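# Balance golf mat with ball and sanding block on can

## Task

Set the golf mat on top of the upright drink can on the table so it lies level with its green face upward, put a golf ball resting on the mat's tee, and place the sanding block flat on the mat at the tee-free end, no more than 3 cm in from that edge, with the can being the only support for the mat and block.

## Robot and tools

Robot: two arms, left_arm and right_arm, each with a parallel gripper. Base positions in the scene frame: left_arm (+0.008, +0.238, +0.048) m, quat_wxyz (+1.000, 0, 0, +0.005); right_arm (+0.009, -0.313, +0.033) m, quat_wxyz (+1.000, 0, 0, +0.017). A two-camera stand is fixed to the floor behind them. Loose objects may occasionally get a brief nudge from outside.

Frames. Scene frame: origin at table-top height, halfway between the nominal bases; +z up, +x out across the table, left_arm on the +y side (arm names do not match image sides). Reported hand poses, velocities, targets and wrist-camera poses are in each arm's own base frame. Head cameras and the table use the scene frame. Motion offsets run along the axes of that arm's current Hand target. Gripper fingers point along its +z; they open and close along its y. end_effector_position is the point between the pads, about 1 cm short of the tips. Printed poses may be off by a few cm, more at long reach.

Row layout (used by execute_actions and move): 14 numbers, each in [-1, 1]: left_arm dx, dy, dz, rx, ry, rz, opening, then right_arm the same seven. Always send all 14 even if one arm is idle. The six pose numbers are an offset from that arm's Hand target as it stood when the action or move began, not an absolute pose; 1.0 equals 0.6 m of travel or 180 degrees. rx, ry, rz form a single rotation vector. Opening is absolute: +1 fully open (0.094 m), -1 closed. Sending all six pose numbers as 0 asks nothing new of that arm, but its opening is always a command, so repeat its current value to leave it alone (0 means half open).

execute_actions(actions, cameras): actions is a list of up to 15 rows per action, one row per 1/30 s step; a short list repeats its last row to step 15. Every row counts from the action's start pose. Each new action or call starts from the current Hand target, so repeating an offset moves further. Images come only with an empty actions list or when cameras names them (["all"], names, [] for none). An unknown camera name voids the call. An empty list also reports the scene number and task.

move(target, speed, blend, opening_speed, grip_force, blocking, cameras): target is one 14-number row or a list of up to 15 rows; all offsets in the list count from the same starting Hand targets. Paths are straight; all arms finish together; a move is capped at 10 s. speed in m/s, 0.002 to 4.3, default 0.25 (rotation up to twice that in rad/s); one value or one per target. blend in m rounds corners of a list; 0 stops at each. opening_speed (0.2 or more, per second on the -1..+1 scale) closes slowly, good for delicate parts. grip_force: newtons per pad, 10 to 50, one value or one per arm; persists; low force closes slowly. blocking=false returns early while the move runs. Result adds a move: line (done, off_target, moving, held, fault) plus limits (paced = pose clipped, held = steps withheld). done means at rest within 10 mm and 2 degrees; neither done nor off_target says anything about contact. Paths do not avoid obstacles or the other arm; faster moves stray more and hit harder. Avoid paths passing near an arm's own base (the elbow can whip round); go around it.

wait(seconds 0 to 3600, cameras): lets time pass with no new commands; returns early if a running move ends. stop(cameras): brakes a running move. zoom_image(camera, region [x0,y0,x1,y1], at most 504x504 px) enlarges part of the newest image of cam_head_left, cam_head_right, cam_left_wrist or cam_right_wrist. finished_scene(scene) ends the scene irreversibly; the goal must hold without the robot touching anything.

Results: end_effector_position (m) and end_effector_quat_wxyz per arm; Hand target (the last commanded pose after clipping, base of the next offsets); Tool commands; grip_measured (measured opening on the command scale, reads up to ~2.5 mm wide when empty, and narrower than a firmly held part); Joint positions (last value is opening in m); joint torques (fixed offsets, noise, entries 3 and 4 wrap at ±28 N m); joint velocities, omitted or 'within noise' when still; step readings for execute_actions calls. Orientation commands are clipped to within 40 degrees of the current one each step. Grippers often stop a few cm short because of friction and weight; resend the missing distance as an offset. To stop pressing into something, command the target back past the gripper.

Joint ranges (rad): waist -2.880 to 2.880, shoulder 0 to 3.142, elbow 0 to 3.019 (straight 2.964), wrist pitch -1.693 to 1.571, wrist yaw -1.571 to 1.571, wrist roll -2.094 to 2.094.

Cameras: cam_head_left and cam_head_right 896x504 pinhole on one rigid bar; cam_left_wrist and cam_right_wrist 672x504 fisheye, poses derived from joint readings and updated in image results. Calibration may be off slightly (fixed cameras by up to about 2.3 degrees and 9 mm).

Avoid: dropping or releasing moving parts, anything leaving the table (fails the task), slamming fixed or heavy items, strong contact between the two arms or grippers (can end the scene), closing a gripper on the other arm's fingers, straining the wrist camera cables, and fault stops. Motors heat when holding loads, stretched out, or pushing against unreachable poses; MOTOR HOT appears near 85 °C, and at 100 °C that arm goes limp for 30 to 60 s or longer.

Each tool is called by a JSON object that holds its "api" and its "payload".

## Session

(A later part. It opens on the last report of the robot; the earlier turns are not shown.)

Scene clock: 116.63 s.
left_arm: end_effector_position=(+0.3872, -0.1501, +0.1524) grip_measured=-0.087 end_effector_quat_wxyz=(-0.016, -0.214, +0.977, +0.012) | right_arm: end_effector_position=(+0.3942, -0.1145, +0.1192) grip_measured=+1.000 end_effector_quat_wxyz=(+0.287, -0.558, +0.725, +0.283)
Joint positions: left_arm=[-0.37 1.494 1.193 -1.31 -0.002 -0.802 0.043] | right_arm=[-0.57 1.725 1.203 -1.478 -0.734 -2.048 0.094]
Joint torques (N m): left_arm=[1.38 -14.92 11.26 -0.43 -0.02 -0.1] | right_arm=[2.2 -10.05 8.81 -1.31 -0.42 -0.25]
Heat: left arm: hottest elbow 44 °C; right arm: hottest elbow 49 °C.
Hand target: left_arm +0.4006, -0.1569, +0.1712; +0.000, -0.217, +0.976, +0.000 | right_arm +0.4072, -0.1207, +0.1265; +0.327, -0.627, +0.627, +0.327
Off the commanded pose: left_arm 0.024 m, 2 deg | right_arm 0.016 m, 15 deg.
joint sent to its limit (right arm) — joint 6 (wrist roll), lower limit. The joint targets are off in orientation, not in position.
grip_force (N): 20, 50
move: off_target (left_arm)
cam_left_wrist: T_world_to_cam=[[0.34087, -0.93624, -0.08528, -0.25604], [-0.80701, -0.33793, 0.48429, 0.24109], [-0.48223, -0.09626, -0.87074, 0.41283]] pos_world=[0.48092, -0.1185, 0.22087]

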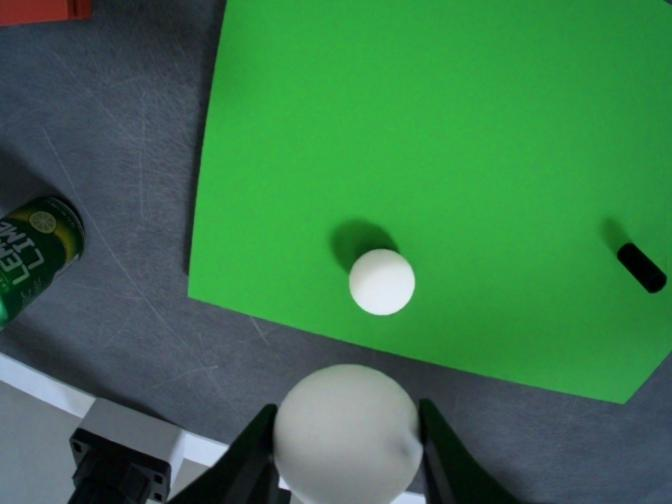

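{"api": "move", "payload": {"target": [-0.7397, 0.5477, 0.0833, 0, 0, 0.3556, -0.22, 0, 0, 0, 0, 0, 0, 1.0], "speed": 0.25, "cameras": ["cam_left_wrist", "cam_head_right"]}}

Scene clock: 125.67 s.
left_arm: end_effector_position=(+0.6546, +0.3287, +0.1265) grip_measured=-0.087 end_effector_quat_wxyz=(+0.001, +0.327, +0.945, +0.003) | right_arm: end_effector_position=(+0.3942, -0.1145, +0.1192) grip_measured=+1.000 end_effector_quat_wxyz=(+0.287, -0.558, +0.725, +0.283)
Joint positions: left_arm=[0.465 2.425 2.547 -1.687 -0.003 1.131 0.043] | right_arm=[-0.57 1.725 1.203 -1.478 -0.734 -2.048 0.094]
Joint torques (N m): left_arm=[1.03 -25.82 11.92 -0.27 0.21 0.05] | right_arm=[1.55 -8.94 8.95 -1.35 -0.42 -0.25]
Heat: left arm: hottest elbow 44 °C; right arm: hottest elbow 49 °C.
Hand target: left_arm +0.6638, +0.3286, +0.1215; +0.000, +0.334, +0.943, +0.000 | right_arm +0.4072, -0.1207, +0.1265; +0.327, -0.627, +0.627, +0.327
Off the commanded pose: left_arm 0.010 m, 1 deg | right_arm 0.016 m, 15 deg.
joint sent to its limit (left arm) — joint 4 (wrist pitch), lower limit. The joint targets still meet the commanded pose.
joint sent to its limit (right arm) — joint 6 (wrist roll), lower limit. The joint targets are off in orientation, not in position.
grip_force (N): 20, 50
move: done
cam_left_wrist: T_world_to_cam=[[-0.67752, -0.73276, -0.06354, 0.69593], [-0.67141, 0.58089, 0.46019, 0.2435], [-0.3003, 0.35445, -0.88554, 0.29995]] pos_world=[0.72507, 0.26218, 0.19778]
Images, in order (width x height): cam_head_right 896x504, cam_left_wrist 672x504.

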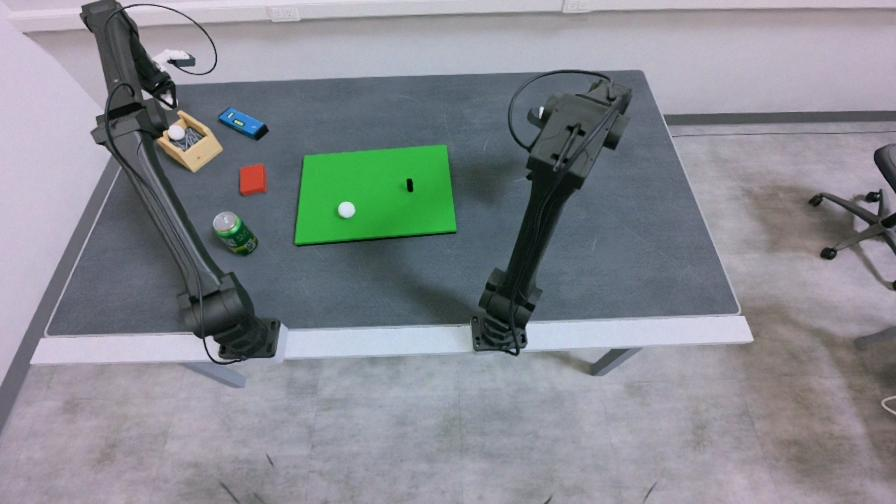

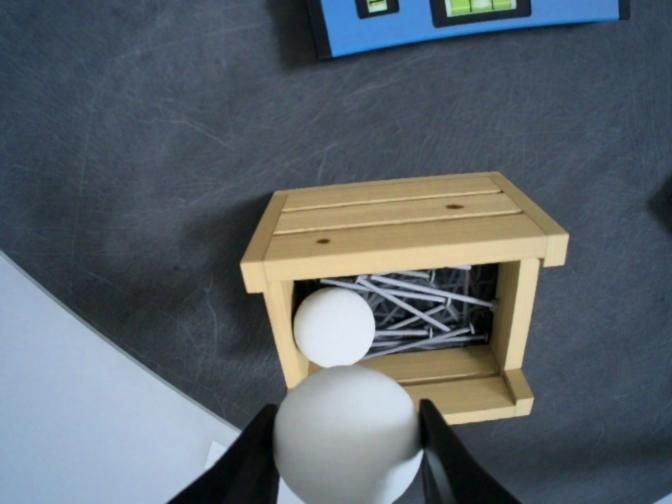

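{"api": "move", "payload": {"target": [[0.0385, -0.0627, 0.03, 0, 0, 0, -0.22, 0, 0, 0, 0, 0, 0, 1.0],[0.0385, -0.0627, 0.1242, 0, 0, 0, -0.22, 0, 0, 0, 0, 0, 0, 1.0]], "speed": 0.1, "cameras": ["cam_left_wrist", "cam_head_right"]}}

{"api": "zoom_image", "payload": {"camera": "cam_head_right", "region": [80, 60, 280, 210]}}

Scene clock: 132.87 s.
left_arm: end_effector_position=(+0.6233, +0.3129, +0.0592) grip_measured=-0.087 end_effector_quat_wxyz=(+0.002, +0.330, +0.944, +0.004) | right_arm: end_effector_position=(+0.3942, -0.1145, +0.1192) grip_measured=+1.000 end_effector_quat_wxyz=(+0.287, -0.558, +0.725, +0.283)
Joint positions: left_arm=[0.465 2.276 2.098 -1.383 -0.003 1.139 0.043] | right_arm=[-0.57 1.725 1.203 -1.478 -0.734 -2.048 0.094]
Joint torques (N m): left_arm=[1.55 -25.93 7.32 0.61 0.2 0.05] | right_arm=[2.14 -8.64 8.58 -1.29 -0.41 -0.16]
Heat: left arm: hottest elbow 44 °C; right arm: hottest elbow 50 °C.
Hand target: left_arm +0.6222, +0.3139, +0.0472; +0.000, +0.334, +0.943, +0.000 | right_arm +0.4072, -0.1207, +0.1265; +0.327, -0.627, +0.627, +0.327
Off the commanded pose: left_arm 0.012 m, 1 deg | right_arm 0.016 m, 15 deg.
joint sent to its limit (right arm) — joint 6 (wrist roll), lower limit. The joint targets are off in orientation, not in position.
grip_force (N): 20, 50
move: off_target (left_arm)
cam_left_wrist: T_world_to_cam=[[-0.68311, -0.72719, -0.06751, 0.66086], [-0.66845, 0.58534, 0.45885, 0.25949], [-0.29415, 0.35857, -0.88595, 0.23143]] pos_world=[0.69298, 0.24569, 0.13058]
Images, in order (width x height): cam_head_right 896x504, cam_left_wrist 672x504.

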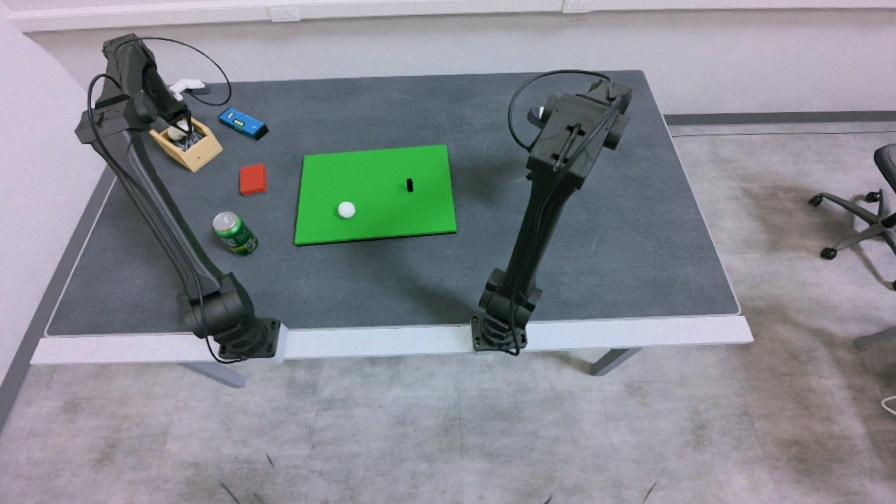

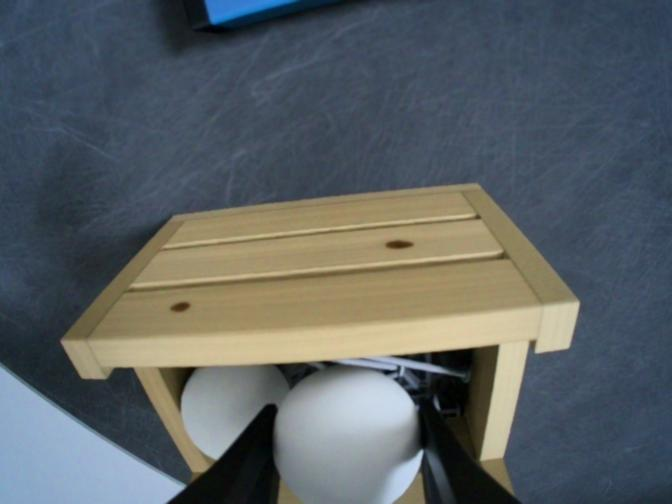

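Scaled by 2.520.

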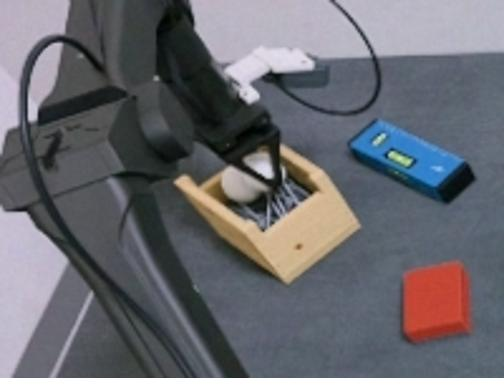

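{"api": "move", "payload": {"target": [[0.0113, -0.0178, 0.008, 0, 0, 0, -0.22, 0, 0, 0, 0, 0, 0, 1.0],[0.0113, -0.0178, 0.008, 0, 0, 0, 0.13, 0, 0, 0, 0, 0, 0, 1.0],[0.0113, -0.0178, -0.19, 0, 0, 0, 0.13, 0, 0, 0, 0, 0, 0, 1.0]], "speed": [0.08, 0.08, 0.15], "cameras": ["cam_left_wrist", "cam_head_right"]}}

{"api": "zoom_image", "payload": {"camera": "cam_head_right", "region": [80, 60, 280, 210]}}

Scene clock: 137.63 s.
left_arm: end_effector_position=(+0.6017, +0.3025, +0.1460) grip_measured=+0.128 end_effector_quat_wxyz=(-0.012, +0.332, +0.943, -0.010) | right_arm: end_effector_position=(+0.3942, -0.1145, +0.1192) grip_measured=+1.000 end_effector_quat_wxyz=(+0.287, -0.558, +0.725, +0.283)
Joint positions: left_arm=[0.466 2.2 2.192 -1.595 -0.003 1.142 0.053] | right_arm=[-0.57 1.725 1.203 -1.478 -0.734 -2.048 0.094]
Joint torques (N m): left_arm=[1.67 -25.93 11.92 -0.31 0.22 0.04] | right_arm=[2.08 -9.52 8.87 -1.32 -0.37 -0.23]
Heat: left arm: hottest elbow 44 °C; right arm: hottest elbow 50 °C.
Hand target: left_arm +0.6102, +0.3096, +0.1609; +0.000, +0.334, +0.943, +0.000 | right_arm +0.4072, -0.1207, +0.1265; +0.327, -0.627, +0.627, +0.327
Off the commanded pose: left_arm 0.019 m, 2 deg | right_arm 0.016 m, 15 deg.
joint sent to its limit (right arm) — joint 6 (wrist roll), lower limit. The joint targets are off in orientation, not in position.
grip_force (N): 20, 50
move: off_target (left_arm)
cam_left_wrist: T_world_to_cam=[[-0.68688, -0.72621, -0.02835, 0.64067], [-0.64921, 0.59559, 0.47308, 0.19456], [-0.32667, 0.34335, -0.88057, 0.32918]] pos_world=[0.67391, 0.23636, 0.21599]
Images, in order (width x height): cam_head_right 896x504, cam_left_wrist 672x504.

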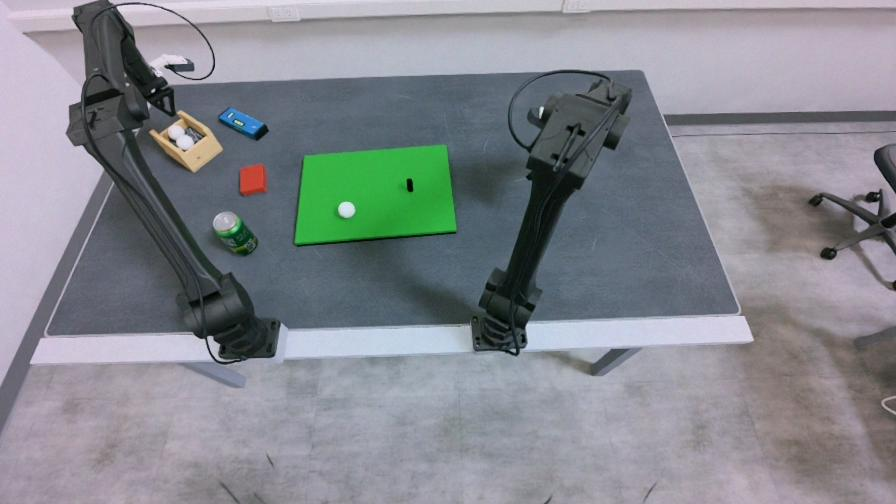

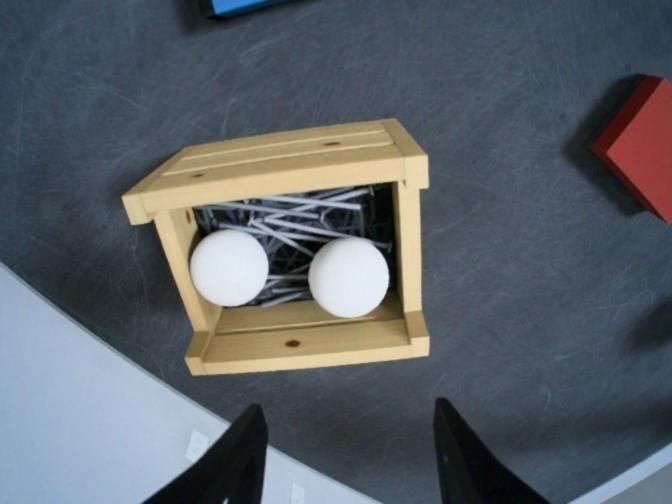

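Scaled by 2.520.

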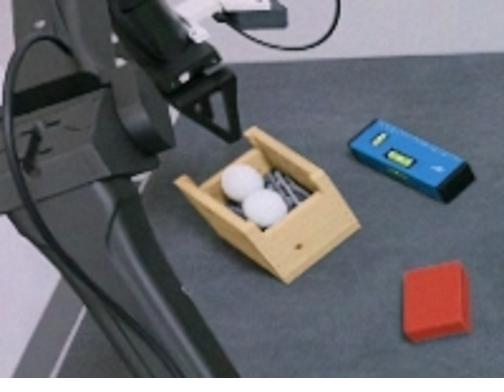

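{"api": "move", "payload": {"target": [-0.1923, -0.8733, 0.0517, 0, 0, -0.3556, 0.45, 0, 0, 0, 0, 0, 0, 1.0], "speed": 0.3, "cameras": ["cam_left_wrist"]}}

Scene clock: 143.60 s.
left_arm: end_effector_position=(+0.3709, -0.1687, +0.1287) grip_measured=+0.448 end_effector_quat_wxyz=(-0.006, -0.215, +0.977, +0.004) | right_arm: end_effector_position=(+0.3942, -0.1145, +0.1192) grip_measured=+1.000 end_effector_quat_wxyz=(+0.287, -0.558, +0.725, +0.283)
Joint positions: left_arm=[-0.425 1.479 1.111 -1.218 0.002 -0.858 0.068] | right_arm=[-0.57 1.725 1.203 -1.478 -0.734 -2.048 0.094]
Joint torques (N m): left_arm=[1.26 -14.8 6.95 0.61 -0.18 -0.13] | right_arm=[1.79 -9.47 8.88 -1.16 -0.45 -0.17]
Heat: left arm: hottest elbow 44 °C; right arm: hottest elbow 50 °C.
Hand target: left_arm +0.3702, -0.1701, +0.1297; +0.000, -0.217, +0.976, +0.000 | right_arm +0.4072, -0.1207, +0.1265; +0.327, -0.627, +0.627, +0.327
Off the commanded pose: left_arm 0.002 m, 1 deg | right_arm 0.016 m, 15 deg.
joint sent to its limit (right arm) — joint 6 (wrist roll), lower limit. The joint targets are off in orientation, not in position.
grip_force (N): 20, 50
move: done
cam_left_wrist: T_world_to_cam=[[0.34373, -0.9367, -0.06663, -0.27342], [-0.81727, -0.33334, 0.47006, 0.23958], [-0.46252, -0.10712, -0.88012, 0.37463]] pos_world=[0.46306, -0.13612, 0.19888]

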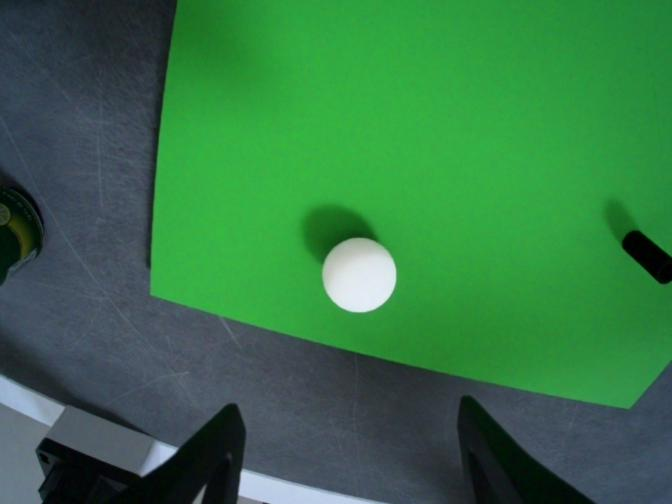

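{"api": "move", "payload": {"target": [[0.0379, 0.0022, 0.2312, 0, 0, 0, 0.45, 0, 0, 0, 0, 0, 0, 1.0],[0.0379, 0.0022, 0.2312, 0, 0, 0, -0.22, 0, 0, 0, 0, 0, 0, 1.0],[0.0379, 0.0022, -0.07, 0, 0, 0, -0.22, 0, 0, 0, 0, 0, 0, 1.0]], "speed": [0.15, 0.1, 0.2], "cameras": ["cam_left_wrist"]}}

Scene clock: 151.63 s.
left_arm: end_effector_position=(+0.3371, -0.1692, +0.1531) grip_measured=-0.087 end_effector_quat_wxyz=(-0.016, -0.217, +0.976, +0.012) | right_arm: end_effector_position=(+0.3942, -0.1145, +0.1192) grip_measured=+1.000 end_effector_quat_wxyz=(+0.287, -0.558, +0.725, +0.283)
Joint positions: left_arm=[-0.463 1.395 1.091 -1.306 0.002 -0.901 0.043] | right_arm=[-0.57 1.725 1.203 -1.478 -0.734 -2.048 0.094]
Joint torques (N m): left_arm=[0.97 -12.92 11.22 -0.29 -0.16 -0.12] | right_arm=[2.14 -9.76 8.79 -1.2 -0.46 -0.2]
Heat: left arm: hottest elbow 44 °C; right arm: hottest elbow 50 °C.
Hand target: left_arm +0.3490, -0.1786, +0.1717; +0.000, -0.217, +0.976, +0.000 | right_arm +0.4072, -0.1207, +0.1265; +0.327, -0.627, +0.627, +0.327
Off the commanded pose: left_arm 0.024 m, 2 deg | right_arm 0.016 m, 15 deg.
joint sent to its limit (right arm) — joint 6 (wrist roll), lower limit. The joint targets are off in orientation, not in position.
grip_force (N): 20, 50
move: off_target (left_arm)
cam_left_wrist: T_world_to_cam=[[0.3463, -0.93425, -0.08514, -0.25825], [-0.80528, -0.34259, 0.4839, 0.19257], [-0.48125, -0.09901, -0.87097, 0.38674]] pos_world=[0.43062, -0.137, 0.22167]

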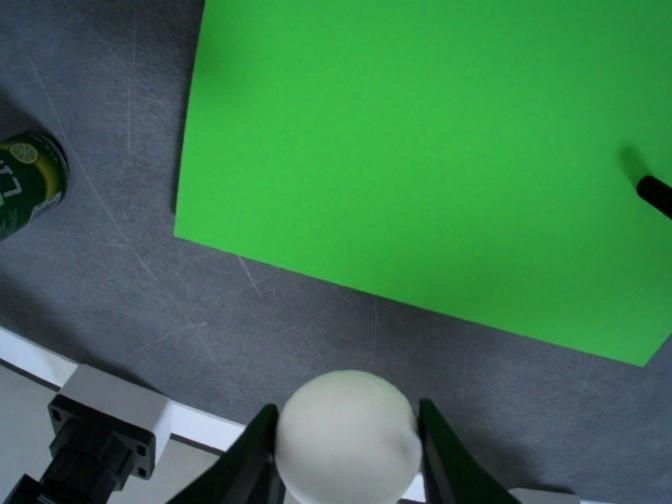

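{"api": "move", "payload": {"target": [-0.7847, 0.547, 0.0695, 0, 0, 0.3556, -0.22, 0, 0, 0, 0, 0, 0, 1.0], "speed": 0.3, "cameras": ["cam_left_wrist"]}}

Scene clock: 157.20 s.
left_arm: end_effector_position=(+0.6255, +0.3177, +0.1312) grip_measured=-0.087 end_effector_quat_wxyz=(-0.004, +0.326, +0.945, -0.002) | right_arm: end_effector_position=(+0.3942, -0.1145, +0.1192) grip_measured=+1.000 end_effector_quat_wxyz=(+0.287, -0.558, +0.725, +0.283)
Joint positions: left_arm=[0.47 2.287 2.307 -1.599 -0.003 1.135 0.043] | right_arm=[-0.57 1.725 1.203 -1.478 -0.734 -2.048 0.094]
Joint torques (N m): left_arm=[0.79 -24.94 12.03 -0.38 0.23 0.07] | right_arm=[1.96 -9.35 8.77 -1.39 -0.47 -0.24]
Heat: left arm: hottest elbow 45 °C; right arm: hottest elbow 50 °C.
Hand target: left_arm +0.6369, +0.3180, +0.1303; +0.000, +0.334, +0.943, +0.000 | right_arm +0.4072, -0.1207, +0.1265; +0.327, -0.627, +0.627, +0.327
Off the commanded pose: left_arm 0.011 m, 1 deg | right_arm 0.016 m, 15 deg.
joint sent to its limit (right arm) — joint 6 (wrist roll), lower limit. The joint targets are off in orientation, not in position.
grip_force (N): 20, 50
move: off_target (left_arm)
cam_left_wrist: T_world_to_cam=[[-0.67765, -0.73363, -0.05088, 0.66714], [-0.66613, 0.58304, 0.46513, 0.22346], [-0.31157, 0.34908, -0.88378, 0.30785]] pos_world=[0.69685, 0.25167, 0.20208]

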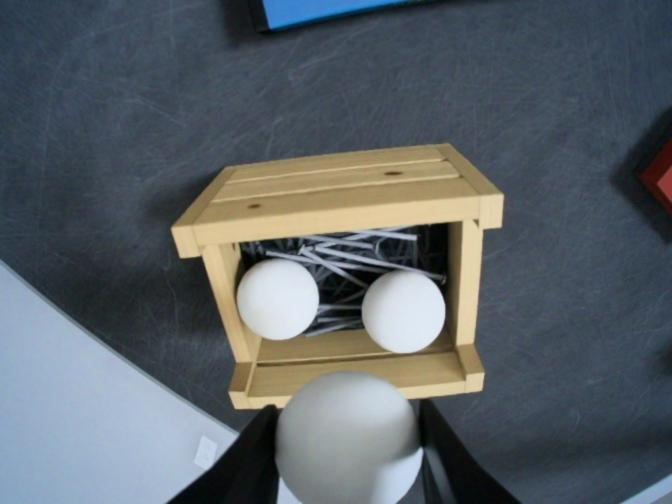

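{"api": "move", "payload": {"target": [[0.012, -0.001, 0.137, 0, 0, 0, -0.22, 0, 0, 0, 0, 0, 0, 1.0]], "speed": 0.1, "cameras": ["cam_left_wrist"]}}

Scene clock: 161.97 s.
left_arm: end_effector_position=(+0.6318, +0.3209, +0.0699) grip_measured=-0.087 end_effector_quat_wxyz=(+0.007, +0.331, +0.944, +0.009) | right_arm: end_effector_position=(+0.3942, -0.1145, +0.1192) grip_measured=+1.000 end_effector_quat_wxyz=(+0.287, -0.558, +0.725, +0.283)
Joint positions: left_arm=[0.47 2.298 2.166 -1.416 -0.003 1.144 0.043] | right_arm=[-0.57 1.725 1.203 -1.478 -0.734 -2.048 0.094]
Joint torques (N m): left_arm=[1.49 -24.82 7.54 0.64 0.24 0.07] | right_arm=[2.08 -9.7 8.94 -1.37 -0.41 -0.23]
Heat: left arm: hottest elbow 45 °C; right arm: hottest elbow 50 °C.
Hand target: left_arm +0.6309, +0.3221, +0.0480; +0.000, +0.334, +0.943, +0.000 | right_arm +0.4072, -0.1207, +0.1265; +0.327, -0.627, +0.627, +0.327
Off the commanded pose: left_arm 0.022 m, 1 deg | right_arm 0.016 m, 15 deg.
joint sent to its limit (right arm) — joint 6 (wrist roll), lower limit. The joint targets are off in orientation, not in position.
grip_force (N): 20, 50
move: off_target (left_arm)
cam_left_wrist: T_world_to_cam=[[-0.68257, -0.72649, -0.0794, 0.6734], [-0.67325, 0.58282, 0.45503, 0.25964], [-0.2843, 0.36405, -0.88693, 0.23266]] pos_world=[0.7006, 0.2532, 0.14168]

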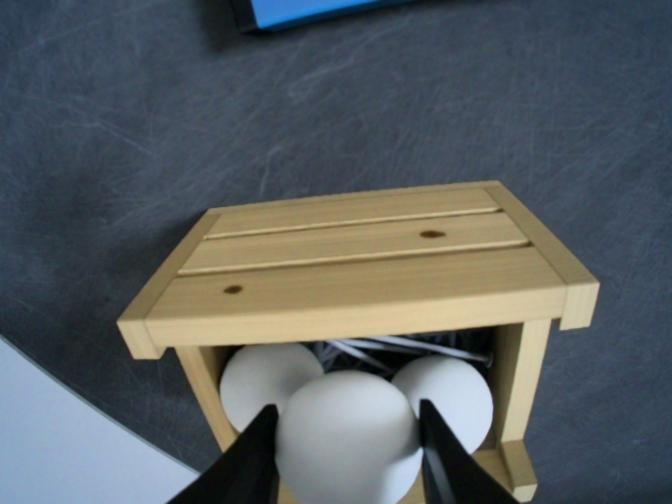

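{"api": "move", "payload": {"target": [[0, 0, -0.015, 0, 0, 0, 0.1, 0, 0, 0, 0, 0, 0, 1.0],[0, 0, -0.2, 0, 0, 0, 0.1, 0, 0, 0, 0, 0, 0, 1.0]], "speed": [0.05,0.15], "cameras": ["cam_left_wrist","cam_head_right"]}}

Scene clock: 165.40 s.
left_arm: end_effector_position=(+0.6241, +0.3168, +0.1575) grip_measured=+0.098 end_effector_quat_wxyz=(-0.007, +0.331, +0.944, -0.006) | right_arm: end_effector_position=(+0.3942, -0.1145, +0.1192) grip_measured=+1.000 end_effector_quat_wxyz=(+0.287, -0.558, +0.725, +0.283)
Joint positions: left_arm=[0.47 2.298 2.396 -1.687 -0.002 1.144 0.052] | right_arm=[-0.57 1.725 1.203 -1.478 -0.734 -2.048 0.094]
Joint torques (N m): left_arm=[1.85 -26.46 11.73 -0.39 0.18 0.05] | right_arm=[2.08 -8.94 8.91 -1.21 -0.43 -0.11]
Heat: left arm: hottest elbow 45 °C; right arm: hottest elbow 50 °C.
Hand target: left_arm +0.6309, +0.3220, +0.1681; +0.000, +0.334, +0.943, +0.000 | right_arm +0.4072, -0.1207, +0.1265; +0.327, -0.627, +0.627, +0.327
Off the commanded pose: left_arm 0.014 m, 1 deg | right_arm 0.016 m, 15 deg.
joint sent to its limit (left arm) — joint 4 (wrist pitch), lower limit. The joint targets still meet the commanded pose.
joint sent to its limit (right arm) — joint 6 (wrist roll), lower limit. The joint targets are off in orientation, not in position.
grip_force (N): 20, 50
move: off_target (left_arm)
cam_left_wrist: T_world_to_cam=[[-0.68531, -0.72713, -0.04042, 0.66792], [-0.65601, 0.59226, 0.46785, 0.20121], [-0.31624, 0.34714, -0.88289, 0.33426]] pos_world=[0.69543, 0.25046, 0.22798]
Images, in order (width x height): cam_head_right 896x504, cam_left_wrist 672x504.

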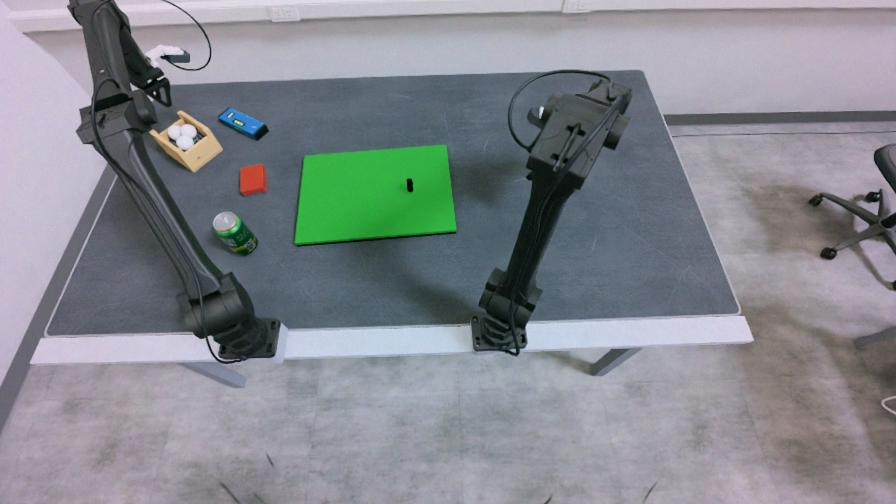

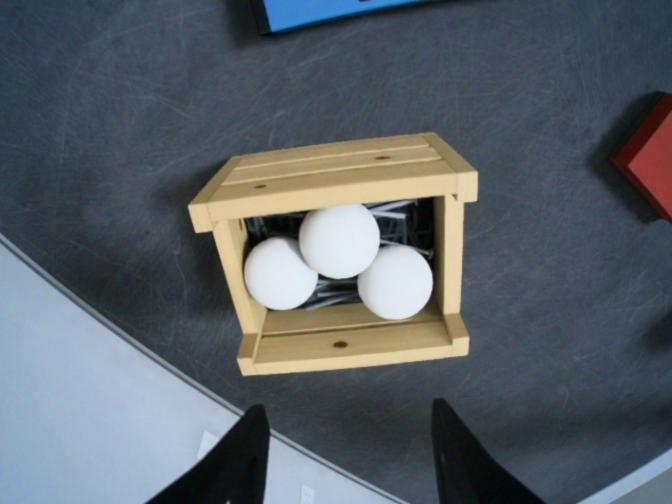

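{"api": "move", "payload": {"target": [0, 0, 0, 0, 0, 0, 0.1, -0.2978, -0.0572, 0.444, 0.2324, 0.2422, 0.4456, 0.2], "speed": 0.25, "cameras": ["cam_right_wrist","cam_head_right"]}}

Scene clock: 180.80 s.
left_arm: end_effector_position=(+0.6241, +0.3168, +0.1575) grip_measured=+0.098 end_effector_quat_wxyz=(-0.007, +0.331, +0.944, -0.006) | right_arm: end_effector_position=(+0.4247, +0.1908, +0.1082) grip_measured=+0.202 end_effector_quat_wxyz=(-0.013, -0.025, +1.000, -0.004)
Joint positions: left_arm=[0.47 2.298 2.396 -1.687 -0.002 1.144 0.052] | right_arm=[0.422 1.651 1.257 -1.205 -0.002 0.373 0.056]
Joint torques (N m): left_arm=[1.61 -26.75 11.67 -0.38 0.19 0.07] | right_arm=[1.55 -10.11 10.21 -0.24 0.04 0.05]
Heat: left arm: hottest elbow 47 °C; right arm: hottest elbow 50 °C.
Hand target: left_arm +0.6309, +0.3220, +0.1681; +0.000, +0.334, +0.943, +0.000 | right_arm +0.4416, +0.2001, +0.1206; +0.000, -0.021, +1.000, +0.000
Off the commanded pose: left_arm 0.014 m, 1 deg | right_arm 0.023 m, 2 deg.
joint sent to its limit (left arm) — joint 4 (wrist pitch), lower limit. The joint targets still meet the commanded pose.
grip_force (N): 20, 50
move: off_target (right_arm)
cam_right_wrist: T_world_to_cam=[[-0.03311, -0.99901, -0.02964, 0.2099], [-0.90058, 0.01696, 0.43436, 0.38988], [-0.43343, 0.04107, -0.90025, 0.3856]] pos_world=[0.5252, 0.18725, 0.184]
Images, in order (width x height): cam_head_right 896x504, cam_right_wrist 672x504.

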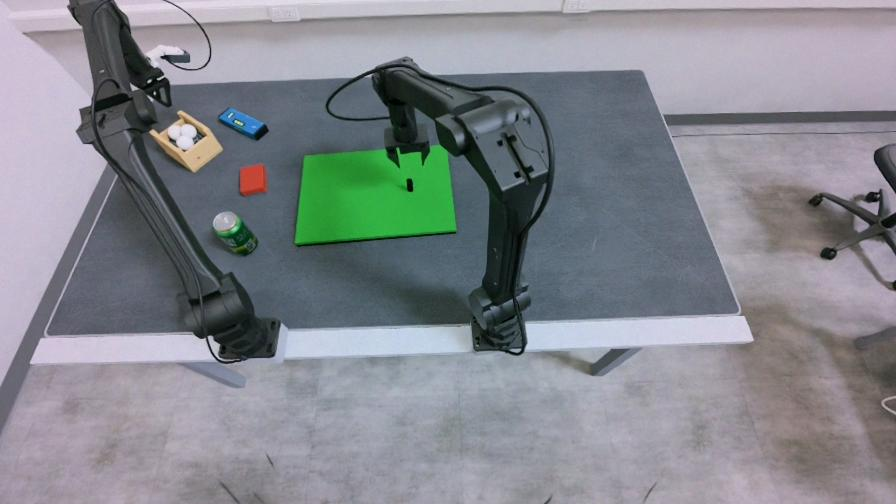

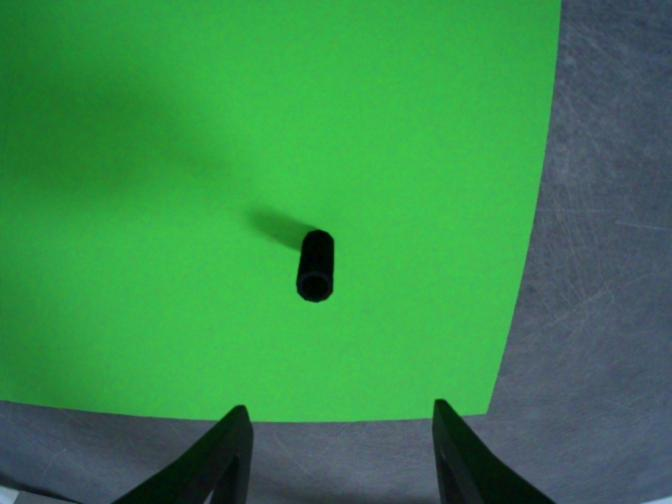

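{"api": "move", "payload": {"target": [0, 0, 0, 0, 0, 0, 0.1, -0.0311, 0.0177, 0.081, 0, 0, 0, 0.2], "speed": 0.15, "cameras": ["cam_right_wrist"]}}

Scene clock: 184.87 s.
left_arm: end_effector_position=(+0.6241, +0.3168, +0.1575) grip_measured=+0.098 end_effector_quat_wxyz=(-0.007, +0.331, +0.944, -0.006) | right_arm: end_effector_position=(+0.4383, +0.1969, +0.0580) grip_measured=+0.202 end_effector_quat_wxyz=(-0.027, -0.022, +0.999, -0.010)
Joint positions: left_arm=[0.47 2.298 2.396 -1.687 -0.002 1.144 0.052] | right_arm=[0.422 1.761 1.258 -1.126 -0.002 0.379 0.056]
Joint torques (N m): left_arm=[1.49 -26.81 11.67 -0.4 0.19 0.05] | right_arm=[2.08 -10.52 9.47 0.59 0.08 0.06]
Heat: left arm: hottest elbow 47 °C; right arm: hottest elbow 50 °C.
Hand target: left_arm +0.6309, +0.3220, +0.1681; +0.000, +0.334, +0.943, +0.000 | right_arm +0.4599, +0.2115, +0.0720; +0.000, -0.021, +1.000, +0.000
Off the commanded pose: left_arm 0.014 m, 1 deg | right_arm 0.030 m, 3 deg.
joint sent to its limit (left arm) — joint 4 (wrist pitch), lower limit. The joint targets still meet the commanded pose.
grip_force (N): 20, 50
move: off_target (right_arm)
cam_right_wrist: T_world_to_cam=[[-0.03989, -0.99908, -0.01606, 0.21716], [-0.88821, 0.0281, 0.45858, 0.41476], [-0.4577, 0.03256, -0.88851, 0.35769]] pos_world=[0.54077, 0.19366, 0.13109]

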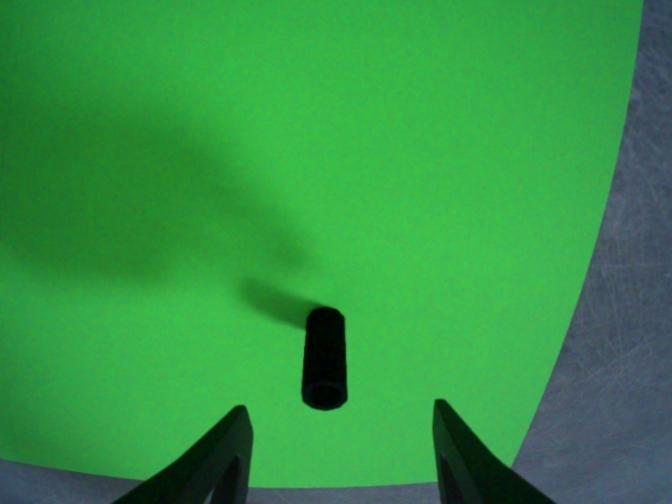

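{"api": "move", "payload": {"target": [0, 0, 0, 0, 0, 0, 0.1, -0.0073, 0.0148, 0.0767, 0, 0, 0, 0.2], "speed": 0.1, "cameras": ["cam_right_wrist"]}}

Scene clock: 187.97 s.
left_arm: end_effector_position=(+0.6241, +0.3168, +0.1575) grip_measured=+0.098 end_effector_quat_wxyz=(-0.007, +0.331, +0.944, -0.006) | right_arm: end_effector_position=(+0.4528, +0.2103, +0.0225) grip_measured=+0.202 end_effector_quat_wxyz=(-0.014, -0.022, +1.000, -0.005)
Joint positions: left_arm=[0.47 2.298 2.396 -1.687 -0.002 1.144 0.052] | right_arm=[0.435 1.835 1.258 -1.024 -0.002 0.391 0.056]
Joint torques (N m): left_arm=[1.44 -26.93 11.69 -0.49 0.15 0.05] | right_arm=[2.78 -11.69 7.58 0.8 0.11 0.09]
Heat: left arm: hottest elbow 47 °C; right arm: hottest elbow 50 °C.
Hand target: left_arm +0.6309, +0.3220, +0.1681; +0.000, +0.334, +0.943, +0.000 | right_arm +0.4640, +0.2205, +0.0260; +0.000, -0.021, +1.000, +0.000
Off the commanded pose: left_arm 0.014 m, 1 deg | right_arm 0.016 m, 2 deg.
joint sent to its limit (left arm) — joint 4 (wrist pitch), lower limit. The joint targets still meet the commanded pose.
grip_force (N): 20, 50
move: off_target (right_arm)
cam_right_wrist: T_world_to_cam=[[-0.03925, -0.99882, -0.02864, 0.23052], [-0.90008, 0.0229, 0.43512, 0.45066], [-0.43395, 0.04286, -0.89992, 0.31968]] pos_world=[0.55341, 0.20623, 0.0982]

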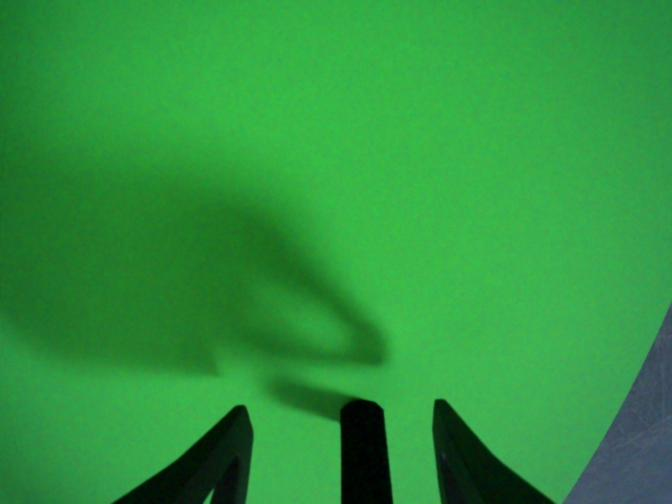

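{"api": "move", "payload": {"target": [0, 0, 0, 0, 0, 0, 0.1, 0.0208, -0.0192, 0.0183, 0, 0, 0, 0.2], "speed": 0.1, "cameras": ["cam_right_wrist"]}}

Scene clock: 190.67 s.
left_arm: end_effector_position=(+0.6241, +0.3168, +0.1575) grip_measured=+0.098 end_effector_quat_wxyz=(-0.007, +0.331, +0.944, -0.006) | right_arm: end_effector_position=(+0.4480, +0.2080, +0.0113) grip_measured=+0.202 end_effector_quat_wxyz=(-0.010, -0.022, +1.000, -0.003)
Joint positions: left_arm=[0.47 2.298 2.396 -1.687 -0.002 1.144 0.052] | right_arm=[0.435 1.835 1.223 -0.98 -0.002 0.392 0.056]
Joint torques (N m): left_arm=[1.55 -26.29 11.73 -0.43 0.19 0.04] | right_arm=[1.14 -12.86 5.79 0.88 0.05 -0.05]
Heat: left arm: hottest elbow 47 °C; right arm: hottest elbow 50 °C.
Hand target: left_arm +0.6309, +0.3220, +0.1681; +0.000, +0.334, +0.943, +0.000 | right_arm +0.4518, +0.2084, +0.0149; +0.000, -0.021, +1.000, +0.000
Off the commanded pose: left_arm 0.014 m, 1 deg | right_arm 0.005 m, 1 deg.
joint sent to its limit (left arm) — joint 4 (wrist pitch), lower limit. The joint targets still meet the commanded pose.
grip_force (N): 20, 50
move: done
cam_right_wrist: T_world_to_cam=[[-0.03937, -0.9987, -0.03236, 0.22777], [-0.90358, 0.02176, 0.42788, 0.45314], [-0.42662, 0.04609, -0.90326, 0.30373]] pos_world=[0.54799, 0.20362, 0.08783]

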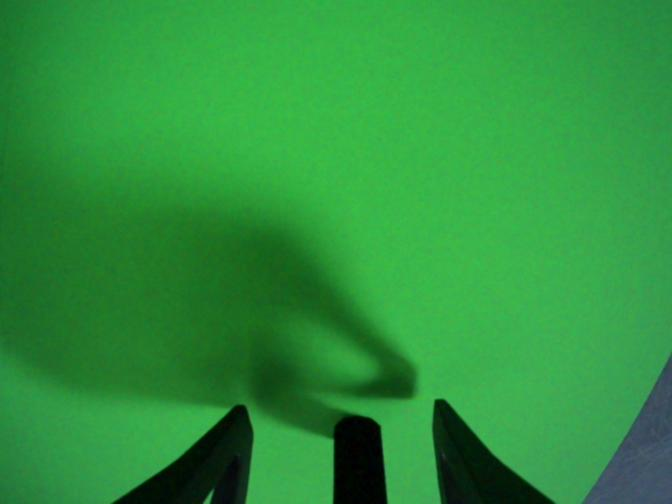

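{"api": "move", "payload": {"target": [0, 0, 0, 0, 0, 0, 0.1, 0.0165, -0.018, 0.002, 0, 0, 0, 0.2], "speed": 0.1, "cameras": ["cam_right_wrist"]}}

Scene clock: 192.43 s.
left_arm: end_effector_position=(+0.6241, +0.3168, +0.1575) grip_measured=+0.098 end_effector_quat_wxyz=(-0.007, +0.331, +0.944, -0.006) | right_arm: end_effector_position=(+0.4360, +0.2001, +0.0039) grip_measured=+0.202 end_effector_quat_wxyz=(-0.015, -0.019, +1.000, -0.006)
Joint positions: left_arm=[0.47 2.298 2.396 -1.687 -0.002 1.144 0.052] | right_arm=[0.431 1.822 1.181 -0.962 -0.002 0.392 0.056]
Joint torques (N m): left_arm=[1.61 -26.64 11.73 -0.38 0.19 0.06] | right_arm=[0.26 -12.86 5.16 0.76 0.03 -0.19]
Heat: left arm: hottest elbow 47 °C; right arm: hottest elbow 49 °C.
Hand target: left_arm +0.6309, +0.3220, +0.1681; +0.000, +0.334, +0.943, +0.000 | right_arm +0.4424, +0.1973, +0.0136; +0.000, -0.021, +1.000, +0.000
Off the commanded pose: left_arm 0.014 m, 1 deg | right_arm 0.012 m, 2 deg.
joint sent to its limit (left arm) — joint 4 (wrist pitch), lower limit. The joint targets still meet the commanded pose.
grip_force (N): 20, 50
move: off_target (right_arm)
cam_right_wrist: T_world_to_cam=[[-0.04388, -0.99869, -0.0262, 0.22109], [-0.89858, 0.02799, 0.43791, 0.44209], [-0.4366, 0.04276, -0.89864, 0.29721]] pos_world=[0.53672, 0.19572, 0.07929]

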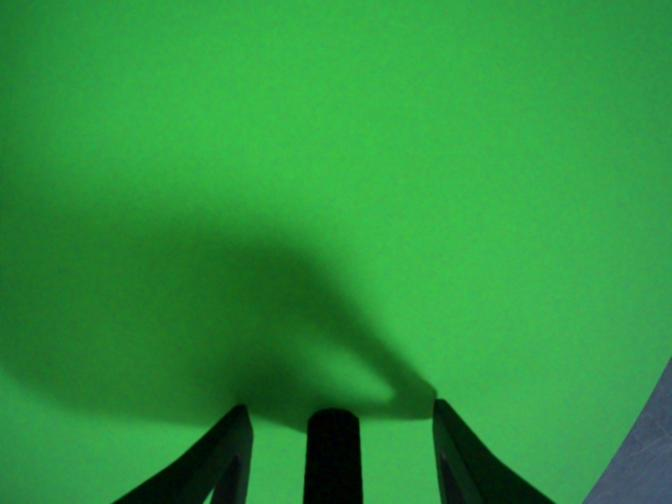

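{"api": "move", "payload": {"target": [[0, 0, 0, 0, 0, 0, 0.1, -0.005, 0.005, -0.012, 0, 0, 0, 0.2],[0, 0, 0, 0, 0, 0, 0.1, -0.005, 0.005, -0.012, 0, 0, 0, -1.0]], "speed": 0.1, "grip_force": [20, 50], "opening_speed": 0.6, "cameras": ["cam_right_wrist"]}}

Scene clock: 196.70 s.
left_arm: end_effector_position=(+0.6241, +0.3168, +0.1575) grip_measured=+0.098 end_effector_quat_wxyz=(-0.007, +0.331, +0.944, -0.006) | right_arm: end_effector_position=(+0.4355, +0.2013, +0.0039) grip_measured=-0.726 end_effector_quat_wxyz=(-0.017, -0.019, +1.000, -0.003)
Joint positions: left_arm=[0.47 2.298 2.396 -1.687 -0.002 1.144 0.052] | right_arm=[0.431 1.822 1.181 -0.962 -0.009 0.392 0.013]
Joint torques (N m): left_arm=[1.61 -26.52 11.75 -0.36 0.18 0.05] | right_arm=[0.97 -14.39 6.67 -0.25 0.29 -0.17]
Heat: left arm: hottest elbow 48 °C; right arm: hottest elbow 49 °C.
Hand target: left_arm +0.6309, +0.3220, +0.1681; +0.000, +0.334, +0.943, +0.000 | right_arm +0.4452, +0.2004, +0.0208; +0.000, -0.021, +1.000, +0.000
Off the commanded pose: left_arm 0.014 m, 1 deg | right_arm 0.020 m, 2 deg.
joint sent to its limit (left arm) — joint 4 (wrist pitch), lower limit. The joint targets still meet the commanded pose.
grip_force (N): 20, 50
move: off_target (right_arm); target 2's new opening was sent with right_arm's hand 0.019 m and 2 deg from that target
cam_right_wrist: T_world_to_cam=[[-0.04422, -0.99849, -0.03268, 0.22241], [-0.89728, 0.02531, 0.44073, 0.44155], [-0.43924, 0.04881, -0.89704, 0.29688]] pos_world=[0.53643, 0.1964, 0.07898]

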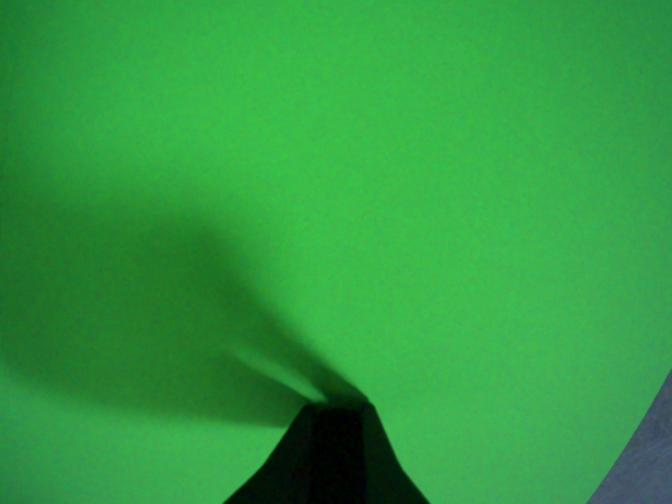

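{"api": "move", "payload": {"target": [0, 0, 0, 0, 0, 0, 0.1, 0, 0, -0.06, 0, 0, 0, -1.0], "speed": 0.05, "cameras": ["cam_right_wrist","cam_head_right","cam_head_left"]}}

Scene clock: 199.00 s.
left_arm: end_effector_position=(+0.6241, +0.3168, +0.1575) grip_measured=+0.098 end_effector_quat_wxyz=(-0.007, +0.331, +0.944, -0.006) | right_arm: end_effector_position=(+0.4229, +0.1938, +0.0188) grip_measured=-0.728 end_effector_quat_wxyz=(-0.035, -0.019, +0.999, -0.015)
Joint positions: left_arm=[0.47 2.298 2.396 -1.687 -0.002 1.144 0.052] | right_arm=[0.431 1.791 1.181 -1.035 0 0.392 0.013]
Joint torques (N m): left_arm=[1.73 -26.7 11.71 -0.49 0.2 0.06] | right_arm=[0.44 -14.39 9.2 -0.75 0.04 -0.16]
Heat: left arm: hottest elbow 48 °C; right arm: hottest elbow 49 °C.
Hand target: left_arm +0.6309, +0.3220, +0.1681; +0.000, +0.334, +0.943, +0.000 | right_arm +0.4453, +0.2004, +0.0570; +0.000, -0.021, +1.000, +0.000
Off the commanded pose: left_arm 0.014 m, 1 deg | right_arm 0.045 m, 4 deg.
joint sent to its limit (left arm) — joint 4 (wrist pitch), lower limit. The joint targets still meet the commanded pose.
grip_force (N): 20, 50
move: off_target (right_arm)
cam_right_wrist: T_world_to_cam=[[-0.0444, -0.999, -0.0053, 0.21453], [-0.88125, 0.03667, 0.47123, 0.41429], [-0.47057, 0.02559, -0.88199, 0.32259]] pos_world=[0.52641, 0.19087, 0.09043]
Images, in order (width x height): cam_head_left 896x504, cam_head_right 896x504, cam_right_wrist 672x504.

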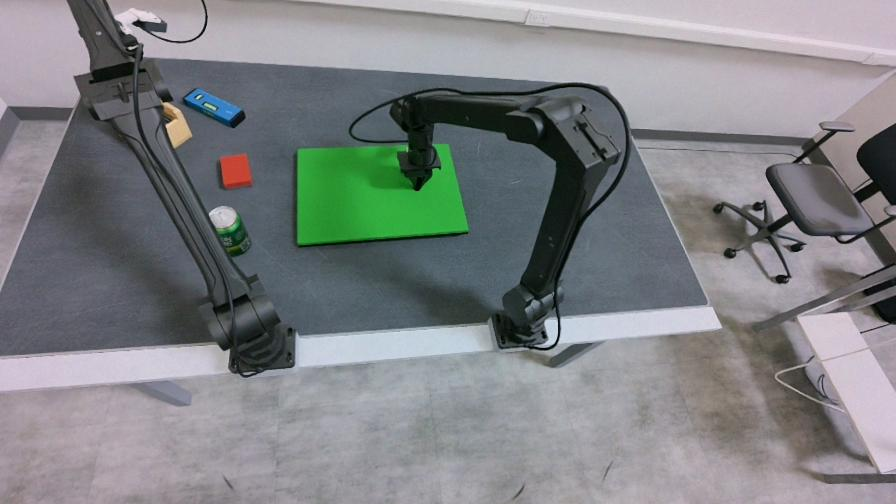

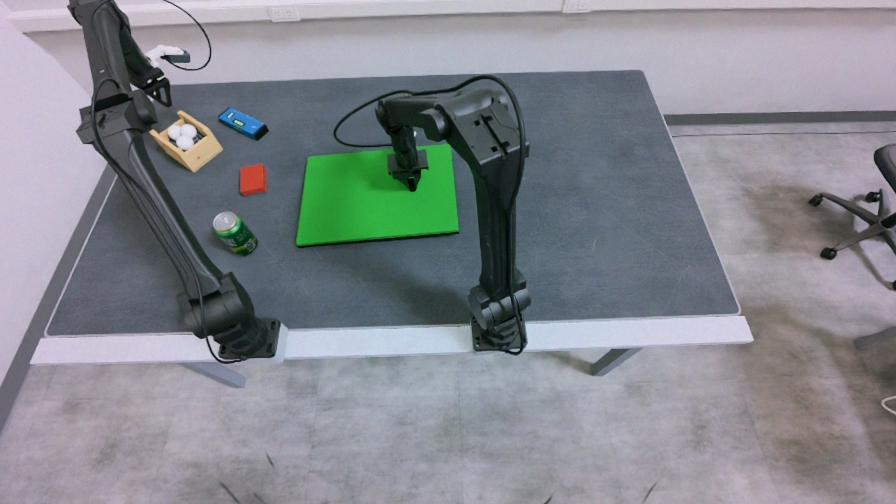

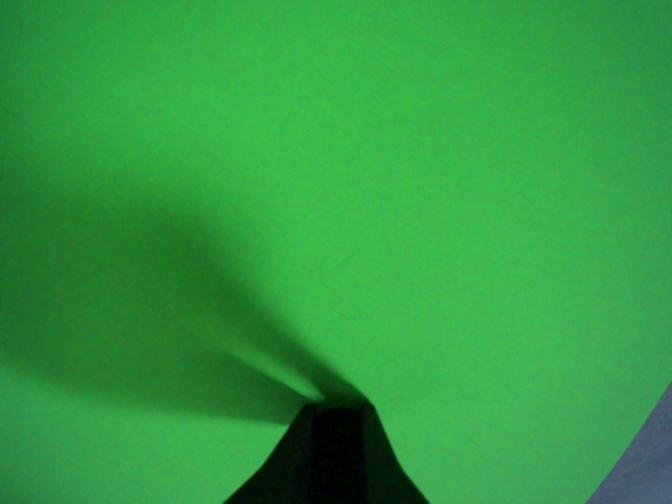

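{"api": "zoom_image", "payload": {"camera": "cam_head_right", "region": [280, 130, 480, 260]}}

{"api": "zoom_image", "payload": {"camera": "cam_head_left", "region": [280, 130, 480, 260]}}

Scaled by 2.520.

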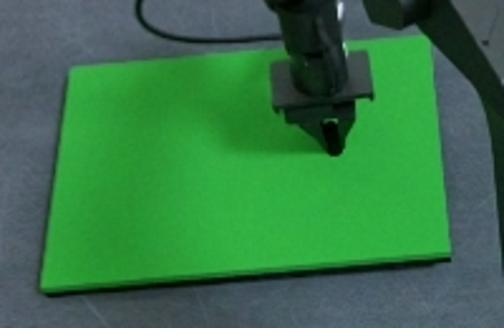

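Scaled by 2.520.

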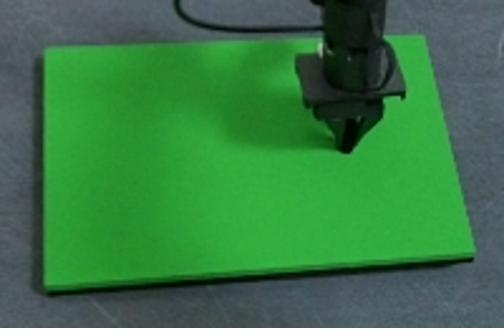

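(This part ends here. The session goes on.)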